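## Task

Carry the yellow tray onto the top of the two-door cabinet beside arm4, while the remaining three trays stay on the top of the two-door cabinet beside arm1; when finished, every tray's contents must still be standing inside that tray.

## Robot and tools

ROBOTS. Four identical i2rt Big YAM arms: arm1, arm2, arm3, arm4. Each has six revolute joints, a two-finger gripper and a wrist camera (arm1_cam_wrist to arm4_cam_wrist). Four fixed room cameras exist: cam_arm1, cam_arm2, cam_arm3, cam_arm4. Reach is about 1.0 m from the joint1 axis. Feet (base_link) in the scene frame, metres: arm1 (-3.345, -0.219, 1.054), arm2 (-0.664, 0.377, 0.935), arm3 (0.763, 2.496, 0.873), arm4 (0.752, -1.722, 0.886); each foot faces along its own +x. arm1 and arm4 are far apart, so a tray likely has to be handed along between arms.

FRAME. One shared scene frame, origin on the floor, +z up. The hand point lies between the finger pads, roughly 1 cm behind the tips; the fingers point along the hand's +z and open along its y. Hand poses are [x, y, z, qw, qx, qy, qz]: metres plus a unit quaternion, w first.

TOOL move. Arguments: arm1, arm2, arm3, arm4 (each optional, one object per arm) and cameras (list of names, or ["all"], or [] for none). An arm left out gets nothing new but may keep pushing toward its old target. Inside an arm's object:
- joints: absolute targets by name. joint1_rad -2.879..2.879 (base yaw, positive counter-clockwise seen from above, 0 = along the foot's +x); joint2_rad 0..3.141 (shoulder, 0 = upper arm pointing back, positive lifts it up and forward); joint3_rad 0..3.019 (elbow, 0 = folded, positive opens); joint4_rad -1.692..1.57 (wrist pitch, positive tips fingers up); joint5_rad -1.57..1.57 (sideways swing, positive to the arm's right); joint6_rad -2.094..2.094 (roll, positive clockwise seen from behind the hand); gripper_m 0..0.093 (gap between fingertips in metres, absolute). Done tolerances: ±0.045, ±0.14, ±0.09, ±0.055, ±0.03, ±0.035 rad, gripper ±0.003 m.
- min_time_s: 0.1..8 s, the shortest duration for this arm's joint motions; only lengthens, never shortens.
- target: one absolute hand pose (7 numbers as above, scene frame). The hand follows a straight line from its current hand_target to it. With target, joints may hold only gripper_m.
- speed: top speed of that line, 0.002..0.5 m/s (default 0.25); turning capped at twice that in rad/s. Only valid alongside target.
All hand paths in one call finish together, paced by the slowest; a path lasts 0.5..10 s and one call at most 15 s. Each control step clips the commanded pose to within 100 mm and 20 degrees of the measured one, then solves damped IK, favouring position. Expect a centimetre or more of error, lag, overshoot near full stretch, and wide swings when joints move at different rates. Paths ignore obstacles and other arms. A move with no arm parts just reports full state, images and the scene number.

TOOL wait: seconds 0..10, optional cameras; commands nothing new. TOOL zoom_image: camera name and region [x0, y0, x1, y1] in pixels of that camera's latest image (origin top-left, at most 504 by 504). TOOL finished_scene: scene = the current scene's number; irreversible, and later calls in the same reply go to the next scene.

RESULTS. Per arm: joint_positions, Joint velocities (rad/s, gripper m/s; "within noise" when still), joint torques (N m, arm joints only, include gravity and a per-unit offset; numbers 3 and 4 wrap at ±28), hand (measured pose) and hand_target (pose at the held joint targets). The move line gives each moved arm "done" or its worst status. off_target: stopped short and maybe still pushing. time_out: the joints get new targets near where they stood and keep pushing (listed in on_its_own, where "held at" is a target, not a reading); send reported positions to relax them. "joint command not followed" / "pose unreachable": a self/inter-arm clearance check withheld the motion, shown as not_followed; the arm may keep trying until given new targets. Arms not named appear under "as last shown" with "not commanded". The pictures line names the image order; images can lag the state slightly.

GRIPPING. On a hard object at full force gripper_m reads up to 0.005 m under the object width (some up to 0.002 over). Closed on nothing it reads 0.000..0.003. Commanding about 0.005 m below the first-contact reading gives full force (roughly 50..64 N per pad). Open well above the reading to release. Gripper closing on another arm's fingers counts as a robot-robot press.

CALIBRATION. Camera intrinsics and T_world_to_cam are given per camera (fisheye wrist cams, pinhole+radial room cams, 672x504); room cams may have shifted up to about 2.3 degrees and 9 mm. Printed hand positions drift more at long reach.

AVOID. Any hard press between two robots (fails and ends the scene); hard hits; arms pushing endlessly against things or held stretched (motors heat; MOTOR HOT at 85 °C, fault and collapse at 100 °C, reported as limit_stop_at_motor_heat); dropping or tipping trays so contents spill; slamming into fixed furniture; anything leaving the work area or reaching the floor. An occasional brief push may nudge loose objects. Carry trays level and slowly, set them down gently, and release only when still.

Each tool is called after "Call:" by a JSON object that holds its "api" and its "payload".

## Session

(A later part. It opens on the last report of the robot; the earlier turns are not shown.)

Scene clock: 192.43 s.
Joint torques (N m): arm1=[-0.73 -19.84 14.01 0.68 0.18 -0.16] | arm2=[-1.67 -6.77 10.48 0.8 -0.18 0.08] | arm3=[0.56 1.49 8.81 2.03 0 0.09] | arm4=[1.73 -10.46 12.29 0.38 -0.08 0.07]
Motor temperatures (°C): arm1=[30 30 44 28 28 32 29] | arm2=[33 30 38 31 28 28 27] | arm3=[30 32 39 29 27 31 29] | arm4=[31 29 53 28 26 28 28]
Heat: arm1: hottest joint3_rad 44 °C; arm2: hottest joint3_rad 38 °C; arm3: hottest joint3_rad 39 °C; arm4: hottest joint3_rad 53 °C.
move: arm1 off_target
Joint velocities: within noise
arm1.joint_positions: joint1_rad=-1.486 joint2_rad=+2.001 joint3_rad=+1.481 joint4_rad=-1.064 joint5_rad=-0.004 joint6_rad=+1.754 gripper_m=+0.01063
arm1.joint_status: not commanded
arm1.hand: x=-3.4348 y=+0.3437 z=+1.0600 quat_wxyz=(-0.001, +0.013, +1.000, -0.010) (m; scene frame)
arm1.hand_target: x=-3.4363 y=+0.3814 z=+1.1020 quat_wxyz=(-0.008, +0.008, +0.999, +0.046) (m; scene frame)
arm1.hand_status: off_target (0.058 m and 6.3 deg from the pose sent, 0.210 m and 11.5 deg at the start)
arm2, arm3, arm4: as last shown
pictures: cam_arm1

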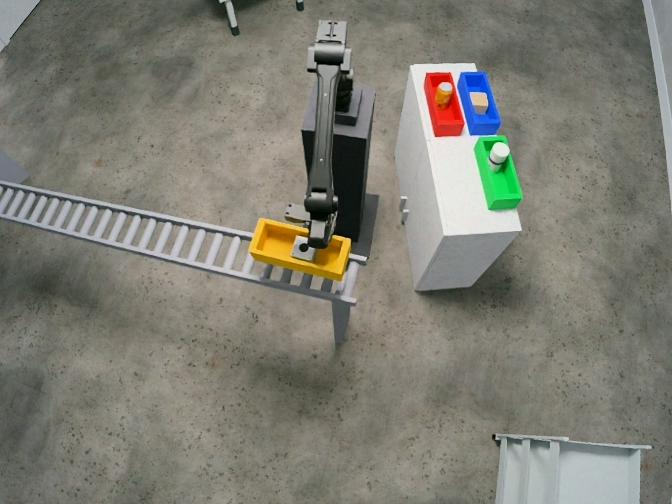

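Call:
{"api": "move", "payload": {"arm1": {"target":[-3.437,0.394,1.015,-0.008,0.004,0.999,0.045],"speed":0.15}, "cameras": ["cam_arm1"]}}

Call:
{"api": "zoom_image", "payload": {"camera": "cam_arm1", "region": [240, 180, 400, 340]}}

Scene clock: 199.93 s.
Joint torques (N m): arm1=[-0.91 -22.07 10.84 0.91 0.21 -0.17] | arm2=[-1.61 -6.59 10.48 0.8 -0.19 0.08] | arm3=[0.38 1.32 8.76 2.04 0.01 0.08] | arm4=[1.9 -9.93 12.31 0.21 -0.06 0.04]
Motor temperatures (°C): arm1=[30 31 43 28 28 32 29] | arm2=[33 30 38 31 28 28 27] | arm3=[30 32 39 29 27 31 29] | arm4=[31 29 53 28 26 28 28]
Heat: arm1: hottest joint3_rad 43 °C; arm2: hottest joint3_rad 38 °C; arm3: hottest joint3_rad 39 °C; arm4: hottest joint3_rad 53 °C.
move: arm1 off_target
Joint velocities: within noise
arm1.joint_positions: joint1_rad=-1.486 joint2_rad=+2.145 joint3_rad=+1.481 joint4_rad=-0.908 joint5_rad=-0.005 joint6_rad=+1.744 gripper_m=+0.01063
arm1.joint_status: not commanded
arm1.hand: x=-3.4374 y=+0.3582 z=+0.9792 quat_wxyz=(-0.003, +0.008, +1.000, -0.004) (m; scene frame)
arm1.hand_target: x=-3.4367 y=+0.3918 z=+1.0164 quat_wxyz=(-0.007, +0.004, +0.999, +0.045) (m; scene frame)
arm1.hand_status: off_target (0.051 m and 5.7 deg from the pose sent, 0.068 m and 6.4 deg at the start)
arm2, arm3, arm4: as last shown
pictures: cam_arm1

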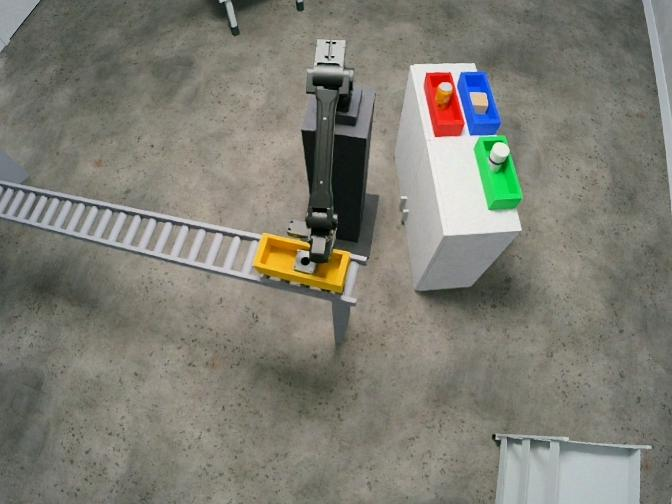

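Scaled by 3.150 from the camera's 672x504 image, which has a finer 960x720 frame.

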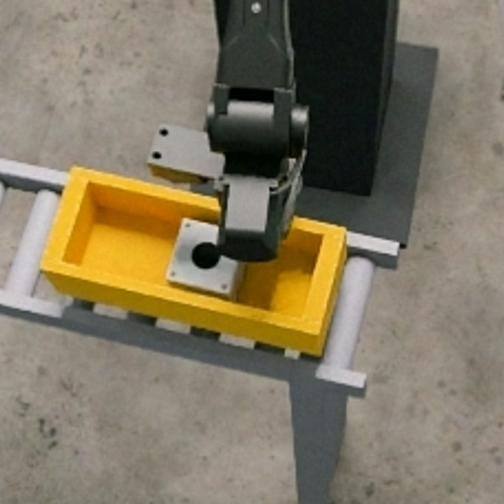

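Call:
{"api": "move", "payload": {"arm1": {"target":[-3.437,0.385,0.965,-0.008,0.002,0.999,0.045],"speed":0.12}, "cameras": ["cam_arm1"]}}

Call:
{"api": "zoom_image", "payload": {"camera": "cam_arm1", "region": [240, 180, 400, 340]}}

Scene clock: 214.00 s.
Joint torques (N m): arm1=[-0.67 -20.89 7.31 1.07 0.19 -0.19] | arm2=[-1.55 -6.71 10.45 0.8 -0.17 0.07] | arm3=[0.26 1.49 8.84 2.03 0 0.09] | arm4=[1.49 -10.46 12.21 0.51 -0.08 0.07]
Motor temperatures (°C): arm1=[30 31 41 28 28 32 30] | arm2=[33 30 38 31 28 28 27] | arm3=[30 32 39 29 27 31 29] | arm4=[31 29 54 28 26 28 28]
Heat: arm1: hottest joint3_rad 41 °C; arm2: hottest joint3_rad 38 °C; arm3: hottest joint3_rad 39 °C; arm4: hottest joint3_rad 54 °C.
move: arm1 off_target
Joint velocities: within noise
arm1.joint_positions: joint1_rad=-1.487 joint2_rad=+2.196 joint3_rad=+1.474 joint4_rad=-0.799 joint5_rad=-0.006 joint6_rad=+1.743 gripper_m=+0.01063
arm1.joint_status: not commanded
arm1.hand: x=-3.4388 y=+0.3709 z=+0.9492 quat_wxyz=(-0.007, +0.008, +1.000, +0.022) (m; scene frame)
arm1.hand_target: x=-3.4371 y=+0.3846 z=+0.9651 quat_wxyz=(-0.008, +0.002, +0.999, +0.045) (m; scene frame)
arm1.hand_status: off_target (0.021 m and 2.8 deg from the pose sent, 0.030 m and 5.7 deg at the start)
arm2, arm3, arm4: as last shown
pictures: cam_arm1

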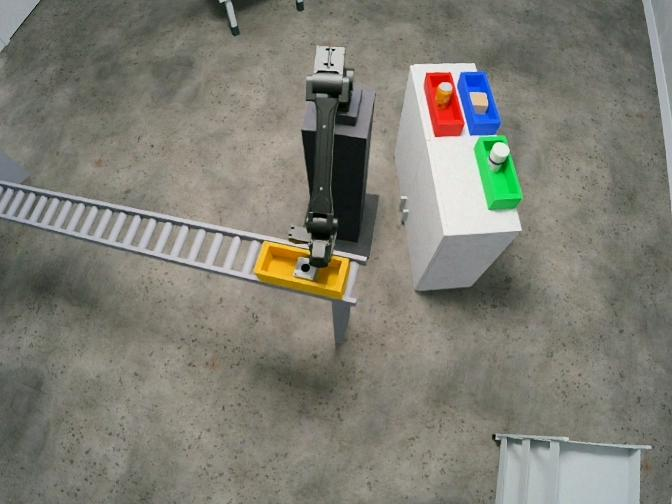

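Scaled by 3.150 from the camera's 672x504 image, which has a finer 960x720 frame.

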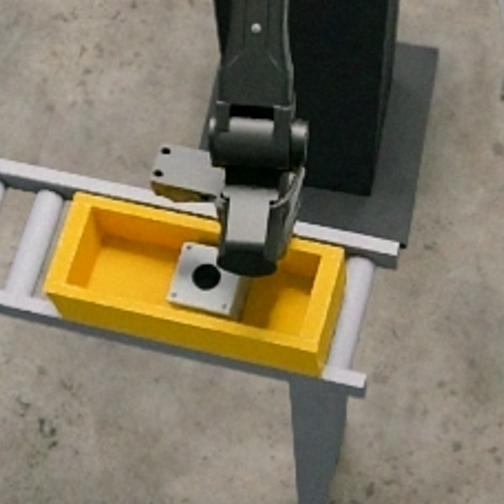

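Call:
{"api": "move", "payload": {"arm1": {"target":[-3.437,0.382,1.008,-0.008,0.003,0.999,0.045],"speed":0.12}}}

Call:
{"api": "move", "payload": {"arm1": {"target":[-3.437,0.380,0.97,-0.008,0.003,0.999,0.045],"speed":0.12}, "cameras": ["cam_arm1"]}}

Call:
{"api": "zoom_image", "payload": {"camera": "cam_arm1", "region": [240, 180, 400, 340]}}

Scene clock: 221.40 s.
Joint torques (N m): arm1=[-0.56 -24.35 7.83 0.39 0.21 -0.15] | arm2=[-1.61 -6.71 10.47 0.79 -0.18 0.08] | arm3=[0.67 1.49 8.79 2 -0.01 0.1] | arm4=[1.9 -9.64 12.27 0.31 -0.03 0.11]
Motor temperatures (°C): arm1=[30 32 40 28 28 32 30] | arm2=[33 30 39 31 28 28 27] | arm3=[30 32 39 29 27 31 29] | arm4=[31 29 54 28 26 28 28]
Heat: arm1: hottest joint3_rad 40 °C; arm2: hottest joint3_rad 39 °C; arm3: hottest joint3_rad 39 °C; arm4: hottest joint3_rad 54 °C.
move: arm1 off_target
Joint velocities: within noise
arm1.joint_positions: joint1_rad=-1.487 joint2_rad=+2.163 joint3_rad=+1.469 joint4_rad=-0.856 joint5_rad=-0.006 joint6_rad=+1.743 gripper_m=+0.01063
arm1.joint_status: not commanded
arm1.hand: x=-3.4373 y=+0.3619 z=+0.9657 quat_wxyz=(-0.005, +0.008, +1.000, +0.007) (m; scene frame)
arm1.hand_target: x=-3.4370 y=+0.3811 z=+1.0074 quat_wxyz=(-0.008, +0.003, +0.999, +0.045) (m; scene frame)
arm1.hand_status: off_target (0.047 m and 4.4 deg from the pose sent, 0.060 m and 2.7 deg at the start)
arm2, arm3, arm4: as last shown
pictures: none

Scene clock: 222.57 s.
Joint torques (N m): arm1=[-0.56 -20.95 7.39 1.1 0.2 -0.15] | arm2=[-1.61 -6.65 10.5 0.8 -0.19 0.08] | arm3=[0.5 1.61 8.81 2.03 0 0.09] | arm4=[2.37 -9.7 12.36 0.49 -0.1 0.03]
Motor temperatures (°C): arm1=[30 33 40 28 28 32 30] | arm2=[33 30 39 31 28 28 27] | arm3=[30 32 39 29 27 31 29] | arm4=[31 29 54 28 26 28 28]
Heat: arm1: hottest joint3_rad 40 °C; arm2: hottest joint3_rad 39 °C; arm3: hottest joint3_rad 39 °C; arm4: hottest joint3_rad 54 °C.
move: arm1 off_target
Joint velocities: within noise
arm1.joint_positions: joint1_rad=-1.487 joint2_rad=+2.181 joint3_rad=+1.455 joint4_rad=-0.801 joint5_rad=-0.006 joint6_rad=+1.743 gripper_m=+0.01063
arm1.joint_status: not commanded
arm1.hand: x=-3.4377 y=+0.3641 z=+0.9517 quat_wxyz=(-0.006, +0.008, +1.000, +0.018) (m; scene frame)
arm1.hand_target: x=-3.4370 y=+0.3796 z=+0.9702 quat_wxyz=(-0.008, +0.003, +0.999, +0.045) (m; scene frame)
arm1.hand_status: off_target (0.024 m and 3.1 deg from the pose sent, 0.019 m and 4.4 deg at the start)
arm2, arm3, arm4: as last shown
pictures: cam_arm1

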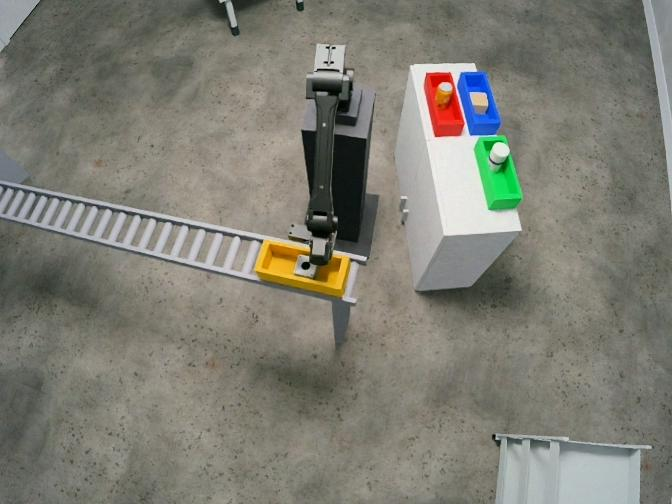

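Scaled by 3.150 from the camera's 672x504 image, which has a finer 960x720 frame.

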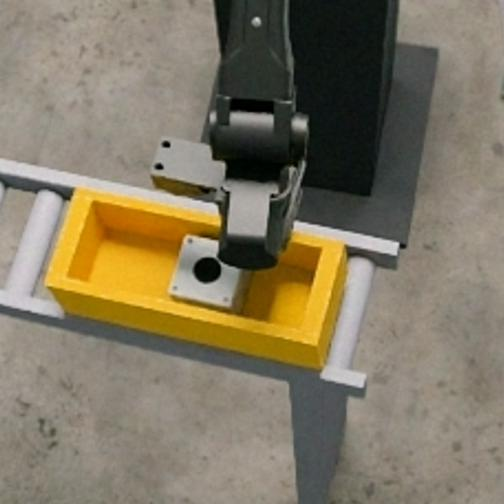

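Call:
{"api": "move", "payload": {"arm1": {"target":[-3.437,0.372,1.03,-0.008,0.003,0.999,0.045],"speed":0.12}}}

Call:
{"api": "move", "payload": {"arm1": {"target":[-3.437,0.370,0.985,-0.008,0.003,0.999,0.045],"speed":0.12}, "cameras": ["cam_arm1"]}}

Call:
{"api": "zoom_image", "payload": {"camera": "cam_arm1", "region": [240, 180, 400, 340]}}

Scene clock: 230.53 s.
Joint torques (N m): arm1=[-0.38 -23.06 8.44 0.4 0.22 -0.12] | arm2=[-1.61 -6.71 10.5 0.79 -0.19 0.08] | arm3=[0.5 1.61 8.8 2.07 0 0.09] | arm4=[2.2 -9.88 12.26 0.4 -0.07 0.07]
Motor temperatures (°C): arm1=[30 33 40 28 28 32 30] | arm2=[33 30 39 31 28 28 27] | arm3=[30 32 39 29 27 31 29] | arm4=[31 29 54 28 26 28 28]
Heat: arm1: hottest joint3_rad 40 °C; arm2: hottest joint3_rad 39 °C; arm3: hottest joint3_rad 39 °C; arm4: hottest joint3_rad 54 °C.
move: arm1 off_target
Joint velocities: within noise
arm1.joint_positions: joint1_rad=-1.487 joint2_rad=+2.099 joint3_rad=+1.439 joint4_rad=-0.885 joint5_rad=-0.006 joint6_rad=+1.743 gripper_m=+0.01063
arm1.joint_status: not commanded
arm1.hand: x=-3.4360 y=+0.3531 z=+0.9925 quat_wxyz=(-0.005, +0.008, +1.000, +0.009) (m; scene frame)
arm1.hand_target: x=-3.4370 y=+0.3711 z=+1.0298 quat_wxyz=(-0.008, +0.003, +0.999, +0.045) (m; scene frame)
arm1.hand_status: off_target (0.042 m and 4.1 deg from the pose sent, 0.079 m and 3.1 deg at the start)
arm2, arm4: as last shown
arm3.joint_positions: joint1_rad=-0.181 joint2_rad=+0.624 joint3_rad=+1.365 joint4_rad=-1.296 joint5_rad=+0.077 joint6_rad=-0.729 gripper_m=+0.09396
arm3.joint_status: not commanded
arm3.hand: x=+1.0043 y=+2.5663 z=+1.4050 quat_wxyz=(-0.466, +0.426, -0.765, +0.132) (m; scene frame)
arm3.hand_target: x=+1.0021 y=+2.5656 z=+1.4154 quat_wxyz=(-0.475, +0.422, -0.760, +0.134) (m; scene frame)
arm3.hand_status: not commanded
pictures: none

Scene clock: 231.83 s.
Joint torques (N m): arm1=[-0.38 -21.01 7.77 1.06 0.22 -0.11] | arm2=[-1.67 -6.77 10.47 0.79 -0.18 0.07] | arm3=[0.5 1.49 8.79 2.02 0 0.08] | arm4=[2.08 -9.05 12.36 0.23 -0.08 0]
Motor temperatures (°C): arm1=[30 33 40 28 28 32 30] | arm2=[33 30 39 31 28 28 27] | arm3=[30 32 39 29 27 31 29] | arm4=[31 29 54 28 26 28 28]
Heat: arm1: hottest joint3_rad 40 °C; arm2: hottest joint3_rad 39 °C; arm3: hottest joint3_rad 39 °C; arm4: hottest joint3_rad 54 °C.
move: arm1 off_target
Joint velocities: within noise
arm1.joint_positions: joint1_rad=-1.487 joint2_rad=+2.142 joint3_rad=+1.416 joint4_rad=-0.812 joint5_rad=-0.006 joint6_rad=+1.743 gripper_m=+0.01063
arm1.joint_status: not commanded
arm1.hand: x=-3.4357 y=+0.3511 z=+0.9625 quat_wxyz=(-0.006, +0.008, +1.000, +0.013) (m; scene frame)
arm1.hand_target: x=-3.4370 y=+0.3692 z=+0.9852 quat_wxyz=(-0.008, +0.003, +0.999, +0.045) (m; scene frame)
arm1.hand_status: off_target (0.029 m and 3.7 deg from the pose sent, 0.018 m and 4.1 deg at the start)
arm2.joint_positions: joint1_rad=+0.338 joint2_rad=+1.217 joint3_rad=+1.125 joint4_rad=-1.456 joint5_rad=+0.003 joint6_rad=+0.267 gripper_m=+0.09396
arm2.joint_status: not commanded
arm2.hand: x=-0.9976 y=+0.2968 z=+1.1575 quat_wxyz=(+0.000, +1.000, -0.014, -0.006) (m; scene frame)
arm2.hand_target: x=-0.9999 y=+0.3000 z=+1.1501 quat_wxyz=(+0.000, +1.000, -0.026, +0.000) (m; scene frame)
arm2.hand_status: not commanded
arm3: as last shown
arm4.joint_positions: joint1_rad=+1.035 joint2_rad=+1.499 joint3_rad=+1.401 joint4_rad=-1.522 joint5_rad=+0.003 joint6_rad=+1.083 gripper_m=+0.09396
arm4.joint_status: not commanded
arm4.hand: x=+1.1281 y=-1.5133 z=+1.1139 quat_wxyz=(+0.017, -0.283, -0.959, +0.018) (m; scene frame)
arm4.hand_target: x=+1.1391 y=-1.5005 z=+1.1301 quat_wxyz=(+0.000, -0.284, -0.959, +0.000) (m; scene frame)
arm4.hand_status: not commanded
pictures: cam_arm1

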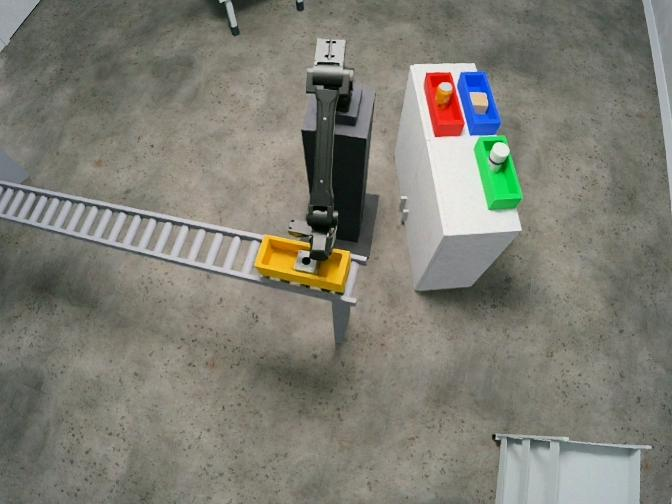

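Scaled by 3.150 from the camera's 672x504 image, which has a finer 960x720 frame.

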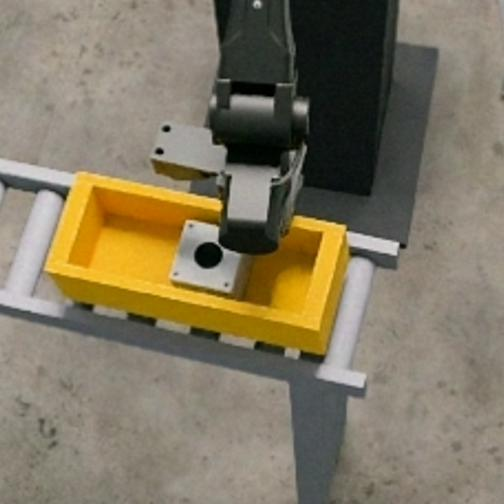

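Call:
{"api": "move", "payload": {"arm1": {"target":[-3.437,0.362,0.945,-0.008,0.003,0.999,0.045],"speed":0.12}, "cameras": ["cam_arm1"]}}

Call:
{"api": "zoom_image", "payload": {"camera": "cam_arm1", "region": [240, 180, 400, 340]}}

Scene clock: 239.37 s.
Joint torques (N m): arm1=[-0.15 -20.13 6.8 1.18 0.14 -0.1] | arm2=[-1.61 -6.71 10.5 0.8 -0.18 0.07] | arm3=[0.67 1.49 8.83 2.04 0.01 0.08] | arm4=[1.85 -9.52 12.22 0.47 -0.06 0.06]
Motor temperatures (°C): arm1=[30 33 40 28 28 32 30] | arm2=[33 30 39 31 28 28 27] | arm3=[30 32 39 29 27 31 29] | arm4=[31 29 54 28 26 28 28]
Heat: arm1: hottest joint3_rad 40 °C; arm2: hottest joint3_rad 39 °C; arm3: hottest joint3_rad 39 °C; arm4: hottest joint3_rad 54 °C.
move: arm1 off_target
Joint velocities: within noise
arm1.joint_positions: joint1_rad=-1.487 joint2_rad=+2.186 joint3_rad=+1.387 joint4_rad=-0.724 joint5_rad=-0.004 joint6_rad=+1.743 gripper_m=+0.01063
arm1.joint_status: not commanded
arm1.hand: x=-3.4346 y=+0.3476 z=+0.9304 quat_wxyz=(-0.006, +0.008, +1.000, +0.021) (m; scene frame)
arm1.hand_target: x=-3.4369 y=+0.3619 z=+0.9454 quat_wxyz=(-0.008, +0.003, +0.999, +0.045) (m; scene frame)
arm1.hand_status: off_target (0.021 m and 2.9 deg from the pose sent, 0.021 m and 3.7 deg at the start)
arm2, arm3, arm4: as last shown
pictures: cam_arm1

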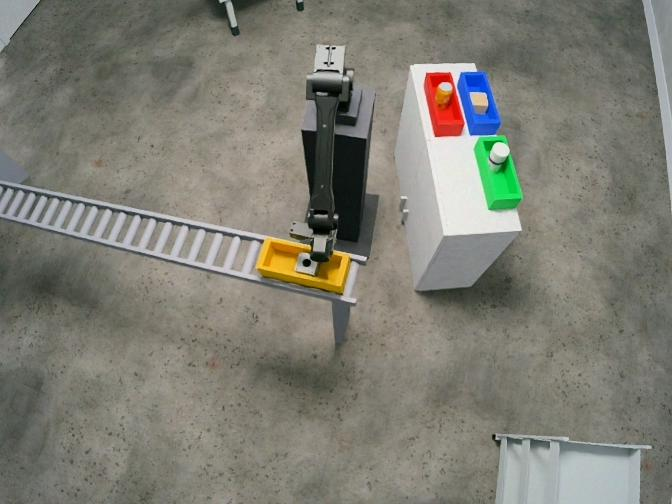

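Scaled by 3.150 from the camera's 672x504 image, which has a finer 960x720 frame.

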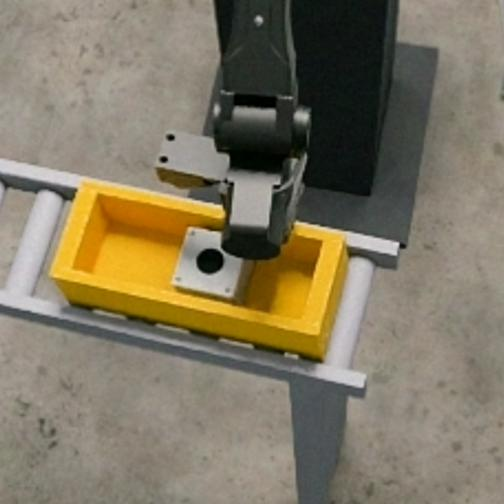

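Call:
{"api": "move", "payload": {"arm1": {"target":[-3.437,0.362,0.918,-0.008,0.003,0.999,0.03],"speed":0.1}, "cameras": ["cam_arm1"]}}

Call:
{"api": "zoom_image", "payload": {"camera": "cam_arm1", "region": [240, 180, 400, 340]}}

Scene clock: 244.37 s.
Joint torques (N m): arm1=[-0.32 -14.92 8.98 1.37 -0.05 -0.11] | arm2=[-1.61 -6.71 10.48 0.79 -0.19 0.08] | arm3=[0.56 1.49 8.84 2 0.01 0.09] | arm4=[1.61 -10.05 12.46 0.4 -0.07 0.05]
Motor temperatures (°C): arm1=[30 33 40 28 28 32 30] | arm2=[33 30 39 31 28 28 27] | arm3=[30 32 39 29 27 31 29] | arm4=[31 29 55 28 26 28 28]
Heat: arm1: hottest joint3_rad 40 °C; arm2: hottest joint3_rad 39 °C; arm3: hottest joint3_rad 39 °C; arm4: hottest joint3_rad 55 °C.
move: arm1 off_target
Joint velocities: within noise
arm1.joint_positions: joint1_rad=-1.487 joint2_rad=+2.189 joint3_rad=+1.387 joint4_rad=-0.724 joint5_rad=-0.004 joint6_rad=+1.743 gripper_m=+0.01063
arm1.joint_status: not commanded
arm1.hand: x=-3.4345 y=+0.3469 z=+0.9290 quat_wxyz=(-0.006, +0.008, +1.000, +0.019) (m; scene frame)
arm1.hand_target: x=-3.4368 y=+0.3613 z=+0.9185 quat_wxyz=(-0.008, +0.003, +1.000, +0.030) (m; scene frame)
arm1.hand_status: off_target (0.019 m and 1.4 deg from the pose sent, 0.019 m and 1.3 deg at the start)
arm2, arm3, arm4: as last shown
pictures: cam_arm1

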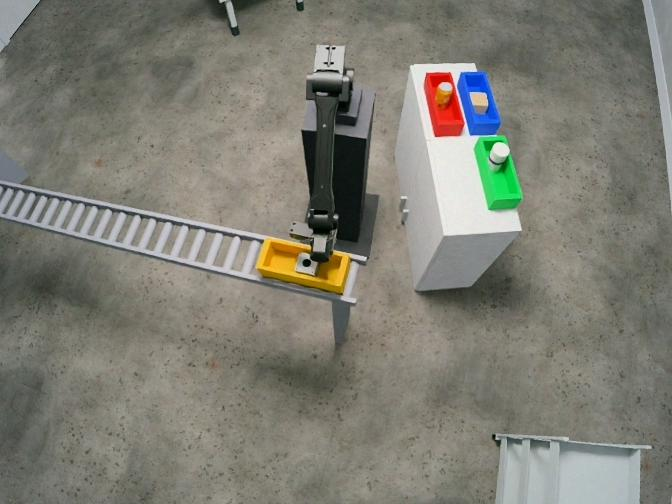

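Scaled by 3.150 from the camera's 672x504 image, which has a finer 960x720 frame.

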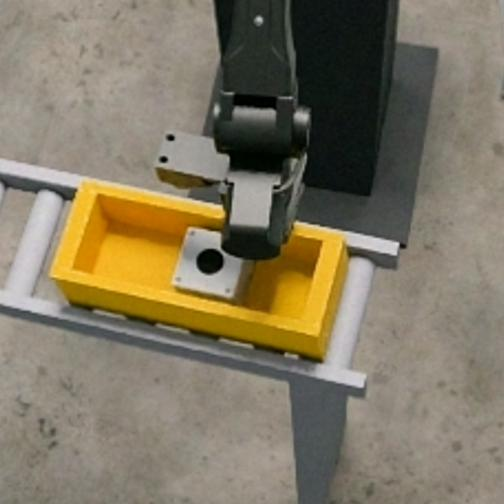

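Call:
{"api": "move", "payload": {"arm1": {"joints":{"gripper_m":0.03}}, "cameras": ["cam_arm1","arm1_cam_wrist"]}}

Call:
{"api": "zoom_image", "payload": {"camera": "cam_arm1", "region": [160, 160, 400, 340]}}

Scene clock: 259.60 s.
Joint torques (N m): arm1=[-0.03 -17.79 8.76 0.83 -0.17 -0.11] | arm2=[-1.67 -6.77 10.48 0.81 -0.18 0.08] | arm3=[0.5 1.49 8.79 2.03 0.01 0.09] | arm4=[1.61 -9.99 12.42 0.36 -0.06 0.11]
Motor temperatures (°C): arm1=[30 32 39 28 28 31 30] | arm2=[33 30 39 31 28 28 26] | arm3=[30 32 40 29 27 31 29] | arm4=[31 29 55 28 26 28 28]
Heat: arm1: hottest joint3_rad 39 °C; arm2: hottest joint3_rad 39 °C; arm3: hottest joint3_rad 40 °C; arm4: hottest joint3_rad 55 °C.
move: arm1 done
Joint velocities: within noise
arm1.joint_positions: joint1_rad=-1.491 joint2_rad=+2.220 joint3_rad=+1.387 joint4_rad=-0.709 joint5_rad=-0.001 joint6_rad=+1.743 gripper_m=+0.02995
arm1.joint_status: all done
arm1.hand: x=-3.4312 y=+0.3428 z=+0.9119 quat_wxyz=(-0.003, +0.010, +1.000, +0.011) (m; scene frame)
arm1.hand_target: x=-3.4368 y=+0.3613 z=+0.9186 quat_wxyz=(-0.008, +0.003, +1.000, +0.030) (m; scene frame)
arm1.hand_status: not commanded
arm2, arm3, arm4: as last shown
pictures: arm1_cam_wrist, cam_arm1
camera_calibration:
arm1_cam_wrist: T_world_to_cam=[[-0.0102667, -0.999926, -0.00652639, 0.312283], [-0.803896, 0.00437207, 0.594754, -3.29721], [-0.594681, 0.0113527, -0.803881, -1.18583], [0, 0, 0, 1]] pos_world=[-3.3526, 0.340138, 1.0098]

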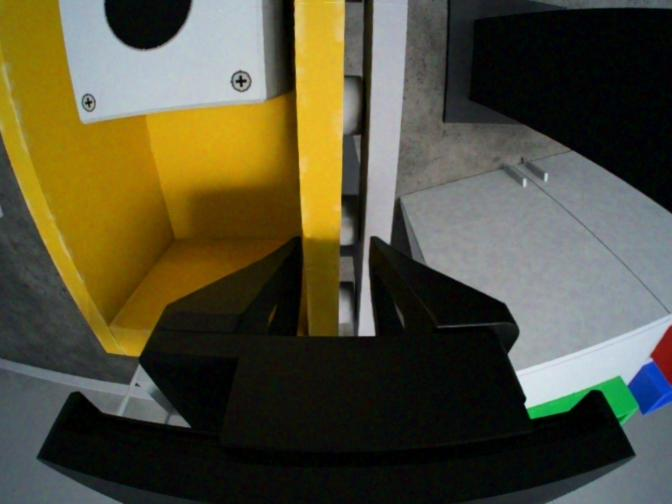

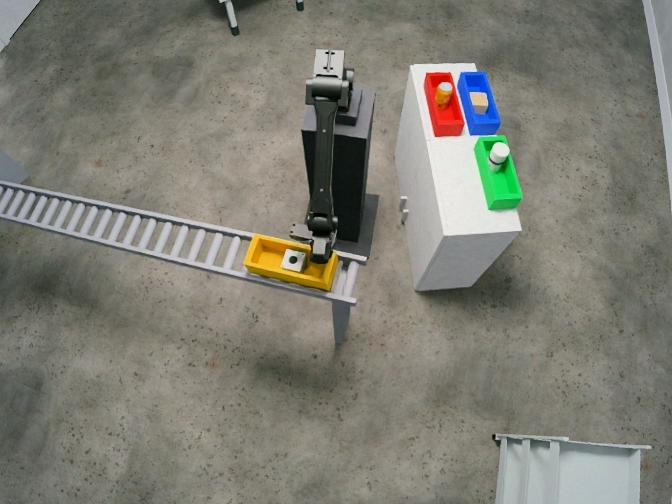

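Scaled by 2.100 from the camera's 672x504 image, which has a finer 960x720 frame.

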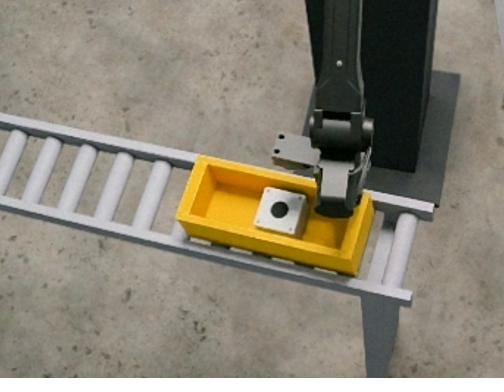

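Call:
{"api": "move", "payload": {"arm1": {"target":[-3.433,0.357,1.05,-0.008,0.003,0.999,0.03],"speed":0.25}}}

Call:
{"api": "move", "payload": {"arm1": {"joints":{"joint2_rad":1.0,"joint3_rad":1.1,"joint4_rad":-1.4}}, "cameras": ["cam_arm1","cam_arm2","arm2_cam_wrist"]}}

Call:
{"api": "wait", "payload": {"seconds": 3, "cameras": ["cam_arm2","arm2_cam_wrist"]}}

Scene clock: 266.40 s.
Joint torques (N m): arm1=[-0.44 -17.55 10.47 0.25 -0.15 -0.17] | arm2=[-1.67 -6.65 10.5 0.8 -0.19 0.08] | arm3=[0.44 1.61 8.83 2 -0.02 0.08] | arm4=[1.55 -9.99 12.37 0.32 -0.05 0.05]
Motor temperatures (°C): arm1=[30 32 39 28 28 31 29] | arm2=[33 30 39 31 28 28 26] | arm3=[30 32 40 28 27 31 29] | arm4=[31 29 55 28 26 28 28]
Heat: arm1: hottest joint3_rad 39 °C; arm2: hottest joint3_rad 39 °C; arm3: hottest joint3_rad 40 °C; arm4: hottest joint3_rad 55 °C.
move: arm1 off_target
Joint velocities: within noise
arm1.joint_positions: joint1_rad=-1.491 joint2_rad=+2.001 joint3_rad=+1.404 joint4_rad=-0.941 joint5_rad=-0.002 joint6_rad=+1.743 gripper_m=+0.02996
arm1.joint_status: not commanded
arm1.hand: x=-3.4307 y=+0.3399 z=+1.0351 quat_wxyz=(-0.003, +0.010, +1.000, +0.013) (m; scene frame)
arm1.hand_target: x=-3.4328 y=+0.3564 z=+1.0503 quat_wxyz=(-0.008, +0.003, +1.000, +0.030) (m; scene frame)
arm1.hand_status: off_target (0.023 m and 2.2 deg from the pose sent, 0.139 m and 2.4 deg at the start)
arm2, arm3, arm4: as last shown
pictures: none

Scene clock: 268.13 s.
Joint torques (N m): arm1=[-0.44 -4.66 8.77 0.68 -0.14 -0.18] | arm2=[-1.67 -6.77 10.47 0.8 -0.19 0.08] | arm3=[0.44 1.61 8.83 2 -0.01 0.09] | arm4=[1.38 -9.47 12.37 0.39 -0.06 0.07]
Motor temperatures (°C): arm1=[30 32 39 28 28 31 29] | arm2=[33 30 39 31 28 28 26] | arm3=[30 32 40 28 27 30 29] | arm4=[31 29 55 28 26 28 28]
Heat: arm1: hottest joint3_rad 39 °C; arm2: hottest joint3_rad 39 °C; arm3: hottest joint3_rad 40 °C; arm4: hottest joint3_rad 55 °C.
move: arm1 done
Joint velocities: within noise
arm1.joint_positions: joint1_rad=-1.491 joint2_rad=+1.004 joint3_rad=+1.103 joint4_rad=-1.394 joint5_rad=-0.002 joint6_rad=+1.741 gripper_m=+0.02996
arm1.joint_status: all done
arm1.hand: x=-3.3939 y=+0.1025 z=+1.3383 quat_wxyz=(-0.023, +0.009, +0.991, +0.133) (m; scene frame)
arm1.hand_target: x=-3.3935 y=+0.0998 z=+1.3378 quat_wxyz=(-0.023, +0.003, +0.991, +0.130) (m; scene frame)
arm1.hand_status: not commanded
arm2, arm3, arm4: as last shown
pictures: arm2_cam_wrist, cam_arm1, cam_arm2
camera_calibration:
arm2_cam_wrist: T_world_to_cam=[[0.0364044, 0.999329, -0.0041356, -0.254337], [0.824781, -0.0277086, 0.564772, 0.183362], [0.564279, -0.0239711, -0.825236, 1.65179], [0, 0, 0, 1]] pos_world=[-1.07404, 0.298842, 1.25851]

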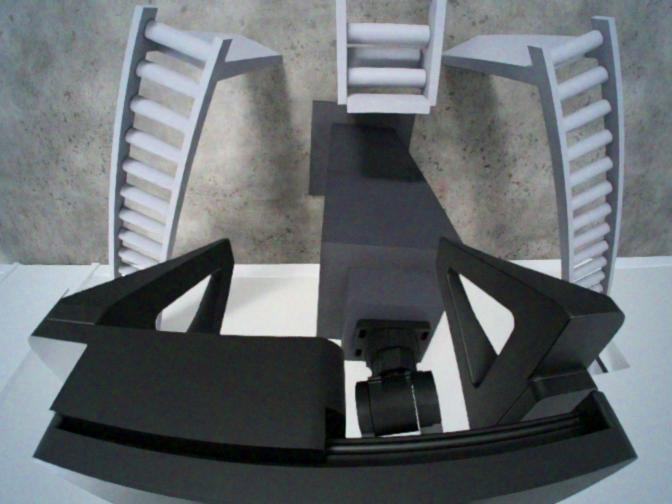

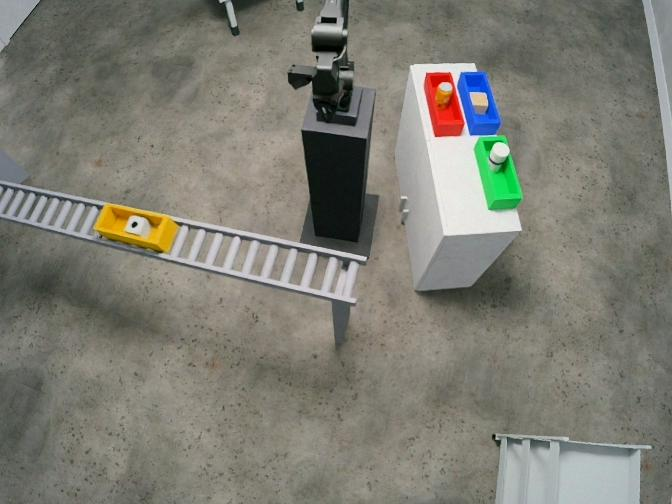

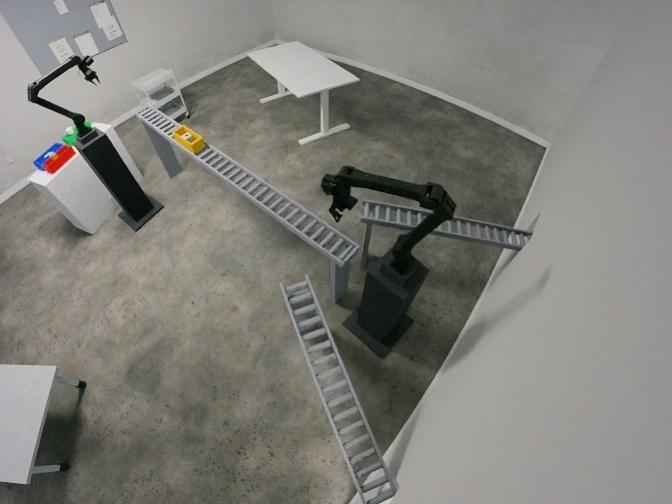

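Scene clock: 271.13 s.
Joint torques (N m): arm1=[-0.44 -4.66 8.77 0.66 -0.14 -0.18] | arm2=[-1.67 -6.71 10.48 0.8 -0.18 0.08] | arm3=[0.67 1.67 8.85 2 0 0.08] | arm4=[1.73 -9.58 12.3 0.27 -0.06 0.06]
Motor temperatures (°C): arm1=[30 32 39 28 28 31 29] | arm2=[33 30 39 31 28 28 26] | arm3=[30 32 40 28 27 30 29] | arm4=[31 29 55 28 26 28 28]
Heat: arm1: hottest joint3_rad 39 °C; arm2: hottest joint3_rad 39 °C; arm3: hottest joint3_rad 40 °C; arm4: hottest joint3_rad 55 °C.
Joint velocities: within noise
arm1.joint_positions: joint1_rad=-1.491 joint2_rad=+1.004 joint3_rad=+1.103 joint4_rad=-1.394 joint5_rad=-0.002 joint6_rad=+1.741 gripper_m=+0.02996
arm1.joint_status: all done
arm1.hand: x=-3.3939 y=+0.1025 z=+1.3383 quat_wxyz=(-0.023, +0.009, +0.991, +0.133) (m; scene frame)
arm1.hand_target: x=-3.3935 y=+0.0998 z=+1.3378 quat_wxyz=(-0.023, +0.003, +0.991, +0.130) (m; scene frame)
arm1.hand_status: not commanded
arm2.joint_positions: joint1_rad=+0.338 joint2_rad=+1.217 joint3_rad=+1.125 joint4_rad=-1.456 joint5_rad=+0.003 joint6_rad=+0.267 gripper_m=+0.09396
arm2.joint_status: not commanded
arm2.hand: x=-0.9976 y=+0.2968 z=+1.1575 quat_wxyz=(+0.000, +1.000, -0.014, -0.006) (m; scene frame)
arm2.hand_target: x=-0.9999 y=+0.3000 z=+1.1501 quat_wxyz=(+0.000, +1.000, -0.026, +0.000) (m; scene frame)
arm2.hand_status: not commanded
arm3.joint_positions: joint1_rad=-0.181 joint2_rad=+0.624 joint3_rad=+1.365 joint4_rad=-1.296 joint5_rad=+0.077 joint6_rad=-0.729 gripper_m=+0.09396
arm3.joint_status: not commanded
arm3.hand: x=+1.0043 y=+2.5663 z=+1.4050 quat_wxyz=(-0.466, +0.426, -0.765, +0.132) (m; scene frame)
arm3.hand_target: x=+1.0021 y=+2.5656 z=+1.4154 quat_wxyz=(-0.475, +0.422, -0.760, +0.134) (m; scene frame)
arm3.hand_status: not commanded
arm4.joint_positions: joint1_rad=+1.035 joint2_rad=+1.499 joint3_rad=+1.401 joint4_rad=-1.522 joint5_rad=+0.003 joint6_rad=+1.083 gripper_m=+0.09396
arm4.joint_status: not commanded
arm4.hand: x=+1.1281 y=-1.5133 z=+1.1139 quat_wxyz=(+0.017, -0.283, -0.959, +0.018) (m; scene frame)
arm4.hand_target: x=+1.1391 y=-1.5005 z=+1.1301 quat_wxyz=(+0.000, -0.284, -0.959, +0.000) (m; scene frame)
arm4.hand_status: not commanded
wait: 3.00 s; at rest by 0.27 s
pictures: arm2_cam_wrist, cam_arm2
camera_calibration:
arm2_cam_wrist: T_world_to_cam=[[0.0364044, 0.999329, -0.0041356, -0.254337], [0.824781, -0.0277086, 0.564772, 0.183362], [0.564279, -0.0239711, -0.825236, 1.65179], [0, 0, 0, 1]] pos_world=[-1.07404, 0.298842, 1.25851]

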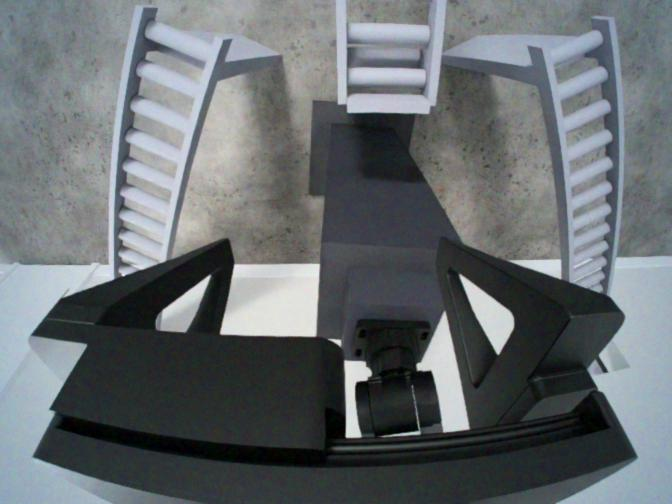

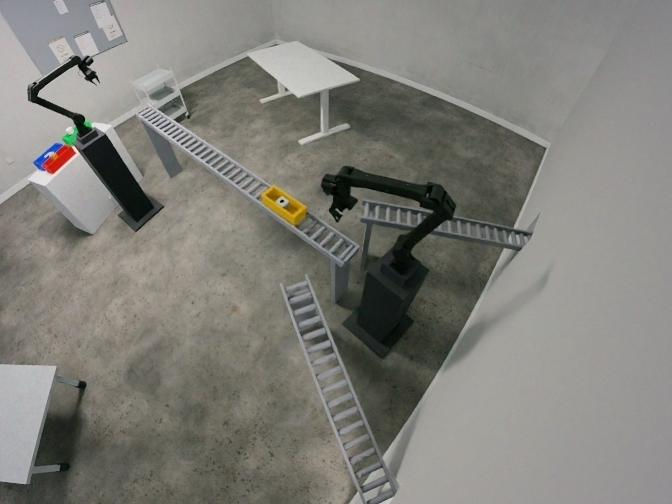

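Call:
{"api": "move", "payload": {"arm2": {"target":[-1.13,0.45,1.12,0,1,0,0],"speed":0.25}}}

Call:
{"api": "wait", "payload": {"seconds": 1.5, "cameras": ["cam_arm2","arm2_cam_wrist"]}}

Scene clock: 287.40 s.
Joint torques (N m): arm1=[-0.5 -4.66 8.77 0.66 -0.14 -0.18] | arm2=[-1.03 -10.87 15.84 0.13 -0.23 -0.16] | arm3=[0.32 1.44 8.85 2.03 0 0.09] | arm4=[2.49 -9.52 12.4 0.38 -0.03 0.04]
Motor temperatures (°C): arm1=[30 31 39 28 28 31 29] | arm2=[33 30 40 31 28 28 26] | arm3=[30 32 40 28 27 30 29] | arm4=[30 29 56 28 26 28 28]
Heat: arm1: hottest joint3_rad 39 °C; arm2: hottest joint3_rad 40 °C; arm3: hottest joint3_rad 40 °C; arm4: hottest joint3_rad 56 °C.
move: arm2 off_target
Joint velocities: within noise
arm1, arm3, arm4: as last shown
arm2.joint_positions: joint1_rad=-0.055 joint2_rad=+1.546 joint3_rad=+1.332 joint4_rad=-1.369 joint5_rad=-0.001 joint6_rad=-0.147 gripper_m=+0.09396
arm2.joint_status: not commanded
arm2.hand: x=-1.1111 y=+0.4460 z=+1.1120 quat_wxyz=(+0.000, +1.000, -0.004, +0.012) (m; scene frame)
arm2.hand_target: x=-1.1292 y=+0.4499 z=+1.1201 quat_wxyz=(+0.000, +1.000, +0.000, +0.000) (m; scene frame)
arm2.hand_status: off_target (0.021 m and 1.4 deg from the pose sent, 0.206 m and 1.8 deg at the start)
pictures: none

Scene clock: 288.90 s.
Joint torques (N m): arm1=[-0.44 -4.6 8.77 0.68 -0.14 -0.18] | arm2=[-1.08 -10.93 15.84 0.13 -0.22 -0.15] | arm3=[0.56 1.49 8.8 2.04 -0.01 0.09] | arm4=[2.02 -10.4 12.3 0.38 -0.05 0]
Motor temperatures (°C): arm1=[30 31 39 28 28 31 29] | arm2=[33 30 40 31 28 28 26] | arm3=[30 32 40 28 27 30 29] | arm4=[30 29 56 28 26 28 28]
Heat: arm1: hottest joint3_rad 39 °C; arm2: hottest joint3_rad 40 °C; arm3: hottest joint3_rad 40 °C; arm4: hottest joint3_rad 56 °C.
Joint velocities: within noise
arm1.joint_positions: joint1_rad=-1.491 joint2_rad=+1.004 joint3_rad=+1.103 joint4_rad=-1.394 joint5_rad=-0.002 joint6_rad=+1.741 gripper_m=+0.02996
arm1.joint_status: not commanded
arm1.hand: x=-3.3939 y=+0.1025 z=+1.3383 quat_wxyz=(-0.023, +0.009, +0.991, +0.133) (m; scene frame)
arm1.hand_target: x=-3.3935 y=+0.0998 z=+1.3378 quat_wxyz=(-0.023, +0.003, +0.991, +0.130) (m; scene frame)
arm1.hand_status: not commanded
arm2.joint_positions: joint1_rad=-0.055 joint2_rad=+1.546 joint3_rad=+1.332 joint4_rad=-1.369 joint5_rad=-0.001 joint6_rad=-0.148 gripper_m=+0.09396
arm2.joint_status: not commanded
arm2.hand: x=-1.1111 y=+0.4460 z=+1.1120 quat_wxyz=(+0.000, +1.000, -0.004, +0.012) (m; scene frame)
arm2.hand_target: x=-1.1292 y=+0.4499 z=+1.1201 quat_wxyz=(+0.000, +1.000, +0.000, +0.000) (m; scene frame)
arm2.hand_status: off_target (0.021 m and 1.4 deg from the pose sent, 0.206 m and 1.8 deg at the start)
arm3.joint_positions: joint1_rad=-0.181 joint2_rad=+0.624 joint3_rad=+1.365 joint4_rad=-1.296 joint5_rad=+0.077 joint6_rad=-0.729 gripper_m=+0.09396
arm3.joint_status: not commanded
arm3.hand: x=+1.0043 y=+2.5663 z=+1.4050 quat_wxyz=(-0.466, +0.426, -0.765, +0.132) (m; scene frame)
arm3.hand_target: x=+1.0021 y=+2.5656 z=+1.4154 quat_wxyz=(-0.475, +0.422, -0.760, +0.134) (m; scene frame)
arm3.hand_status: not commanded
arm4.joint_positions: joint1_rad=+1.035 joint2_rad=+1.499 joint3_rad=+1.401 joint4_rad=-1.522 joint5_rad=+0.003 joint6_rad=+1.083 gripper_m=+0.09396
arm4.joint_status: not commanded
arm4.hand: x=+1.1281 y=-1.5133 z=+1.1139 quat_wxyz=(+0.017, -0.283, -0.959, +0.018) (m; scene frame)
arm4.hand_target: x=+1.1391 y=-1.5005 z=+1.1301 quat_wxyz=(+0.000, -0.284, -0.959, +0.000) (m; scene frame)
arm4.hand_status: not commanded
wait: 1.50 s; at rest by 0.27 s
pictures: arm2_cam_wrist, cam_arm2
camera_calibration:
arm2_cam_wrist: T_world_to_cam=[[0.0148326, 0.999883, -0.00379091, -0.424107], [0.80457, -0.00968406, 0.593778, 0.244054], [0.593672, -0.0118573, -0.80462, 1.68624], [0, 0, 0, 1]] pos_world=[-1.19114, 0.446415, 1.21026]

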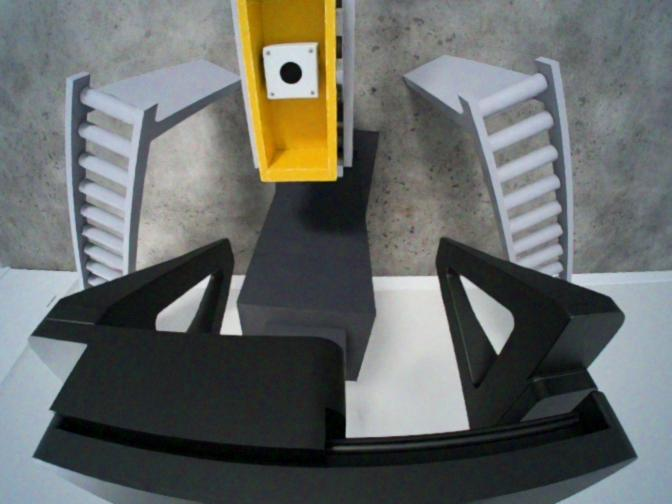

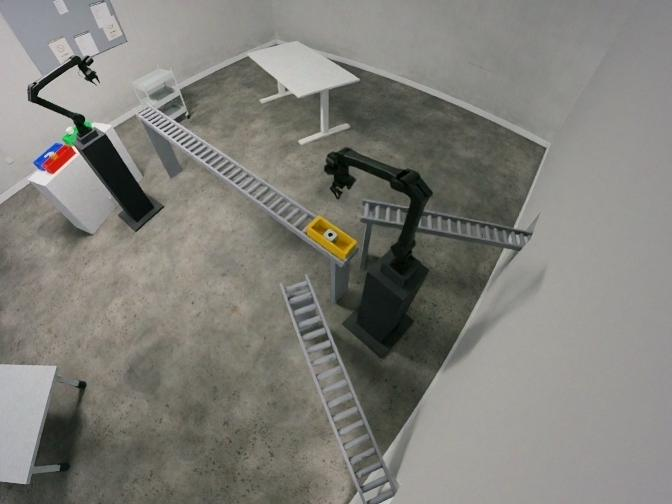

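Call:
{"api": "move", "payload": {"arm2": {"target":[-1.090,0.447,0.93,0,1,0,0],"speed":0.2,"joints":{"gripper_m":0.055}}, "cameras": ["arm2_cam_wrist"]}}

Call:
{"api": "move", "payload": {"arm2": {"target":[-1.088,0.447,0.87,0,1,0,0],"speed":0.15}, "cameras": ["arm2_cam_wrist","cam_arm2"]}}

Call:
{"api": "zoom_image", "payload": {"camera": "cam_arm2", "region": [260, 170, 420, 310]}}

Scene clock: 299.33 s.
Joint torques (N m): arm1=[-0.5 -4.66 8.77 0.68 -0.14 -0.18] | arm2=[-1.49 -11.05 8.03 0.8 -0.22 -0.15] | arm3=[0.56 1.55 8.84 2.03 -0.02 0.09] | arm4=[1.9 -10.34 12.01 0.38 -0.03 0.06]
Motor temperatures (°C): arm1=[30 31 38 28 28 31 28] | arm2=[33 31 43 31 28 28 26] | arm3=[30 32 40 28 27 30 29] | arm4=[30 29 56 28 26 28 28]
Heat: arm1: hottest joint3_rad 38 °C; arm2: hottest joint3_rad 43 °C; arm3: hottest joint3_rad 40 °C; arm4: hottest joint3_rad 56 °C.
move: arm2 off_target
Joint velocities: within noise
arm1, arm3, arm4: as last shown
arm2.joint_positions: joint1_rad=-0.055 joint2_rad=+1.679 joint3_rad=+1.001 joint4_rad=-0.859 joint5_rad=-0.002 joint6_rad=-0.153 gripper_m=+0.05513
arm2.joint_status: all done
arm2.hand: x=-1.0947 y=+0.4442 z=+0.9426 quat_wxyz=(-0.003, +1.000, -0.001, -0.011) (m; scene frame)
arm2.hand_target: x=-1.0897 y=+0.4468 z=+0.9303 quat_wxyz=(+0.000, +1.000, +0.000, +0.000) (m; scene frame)
arm2.hand_status: off_target (0.014 m and 1.3 deg from the pose sent, 0.183 m and 1.4 deg at the start)
pictures: arm2_cam_wrist
camera_calibration:
arm2_cam_wrist: T_world_to_cam=[[0.00929603, 0.999955, 0.00193663, -0.434632], [0.830679, -0.0088005, 0.556681, 0.394497], [0.556673, -0.00356621, -0.830724, 1.52058], [0, 0, 0, 1]] pos_world=[-1.17013, 0.443507, 1.04441]

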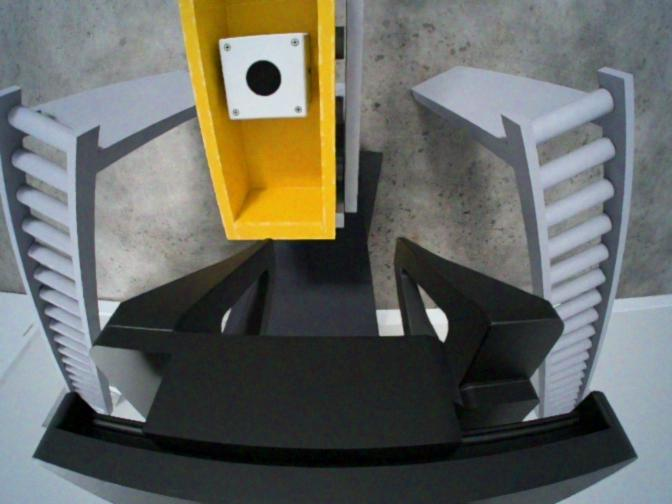

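Scene clock: 300.50 s.
Joint torques (N m): arm1=[-0.5 -4.66 8.79 0.68 -0.14 -0.18] | arm2=[-1.49 -11.52 7.01 0.81 -0.22 -0.15] | arm3=[0.44 1.61 8.83 2.07 -0.02 0.09] | arm4=[2.43 -10.05 12.21 0.34 -0.05 0.05]
Motor temperatures (°C): arm1=[30 31 38 28 28 31 28] | arm2=[33 31 43 31 28 28 26] | arm3=[30 32 40 28 27 30 29] | arm4=[30 29 56 28 26 28 28]
Heat: arm1: hottest joint3_rad 38 °C; arm2: hottest joint3_rad 43 °C; arm3: hottest joint3_rad 40 °C; arm4: hottest joint3_rad 56 °C.
move: arm2 off_target
Joint velocities: within noise
arm1, arm3, arm4: as last shown
arm2.joint_positions: joint1_rad=-0.055 joint2_rad=+1.797 joint3_rad=+0.956 joint4_rad=-0.698 joint5_rad=-0.002 joint6_rad=-0.153 gripper_m=+0.05513
arm2.joint_status: not commanded
arm2.hand: x=-1.0936 y=+0.4443 z=+0.8823 quat_wxyz=(-0.003, +1.000, -0.001, -0.010) (m; scene frame)
arm2.hand_target: x=-1.0877 y=+0.4468 z=+0.8703 quat_wxyz=(+0.000, +1.000, +0.000, +0.000) (m; scene frame)
arm2.hand_status: off_target (0.014 m and 1.2 deg from the pose sent, 0.073 m and 1.3 deg at the start)
pictures: arm2_cam_wrist, cam_arm2
camera_calibration:
arm2_cam_wrist: T_world_to_cam=[[0.00926731, 0.999955, 0.00180702, -0.43463], [0.830077, -0.00870052, 0.557581, 0.425714], [0.557572, -0.00366731, -0.83012, 1.47027], [0, 0, 0, 1]] pos_world=[-1.16913, 0.443707, 0.983914]

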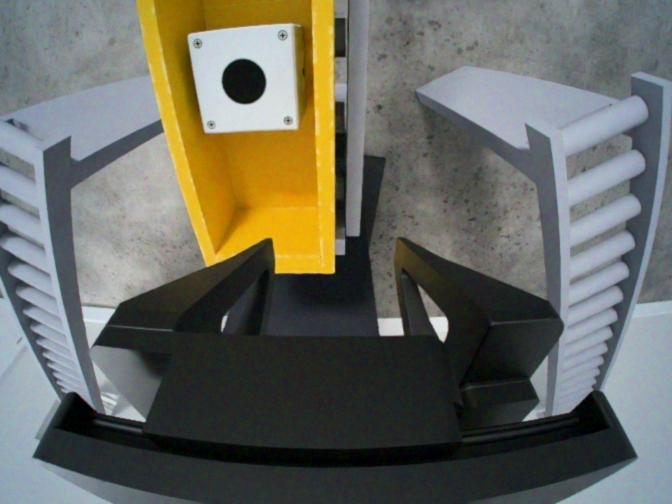

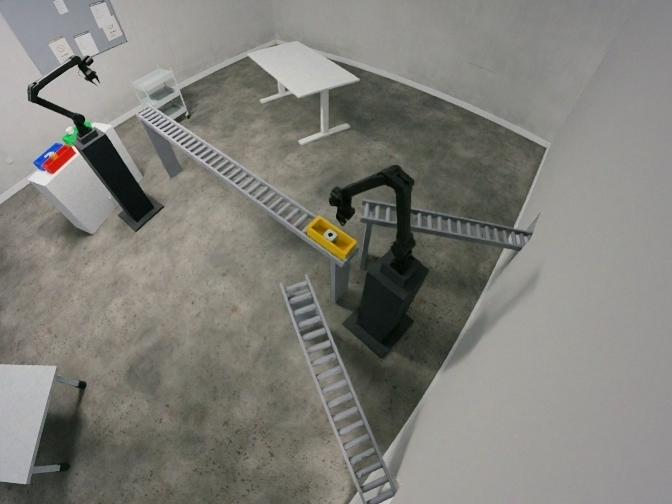

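Scaled by 3.150 from the camera's 672x504 image, which has a finer 960x720 frame.

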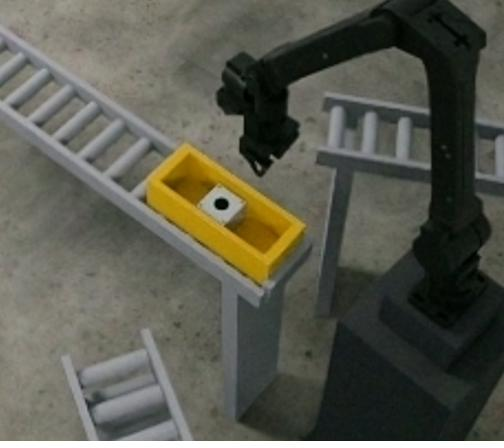

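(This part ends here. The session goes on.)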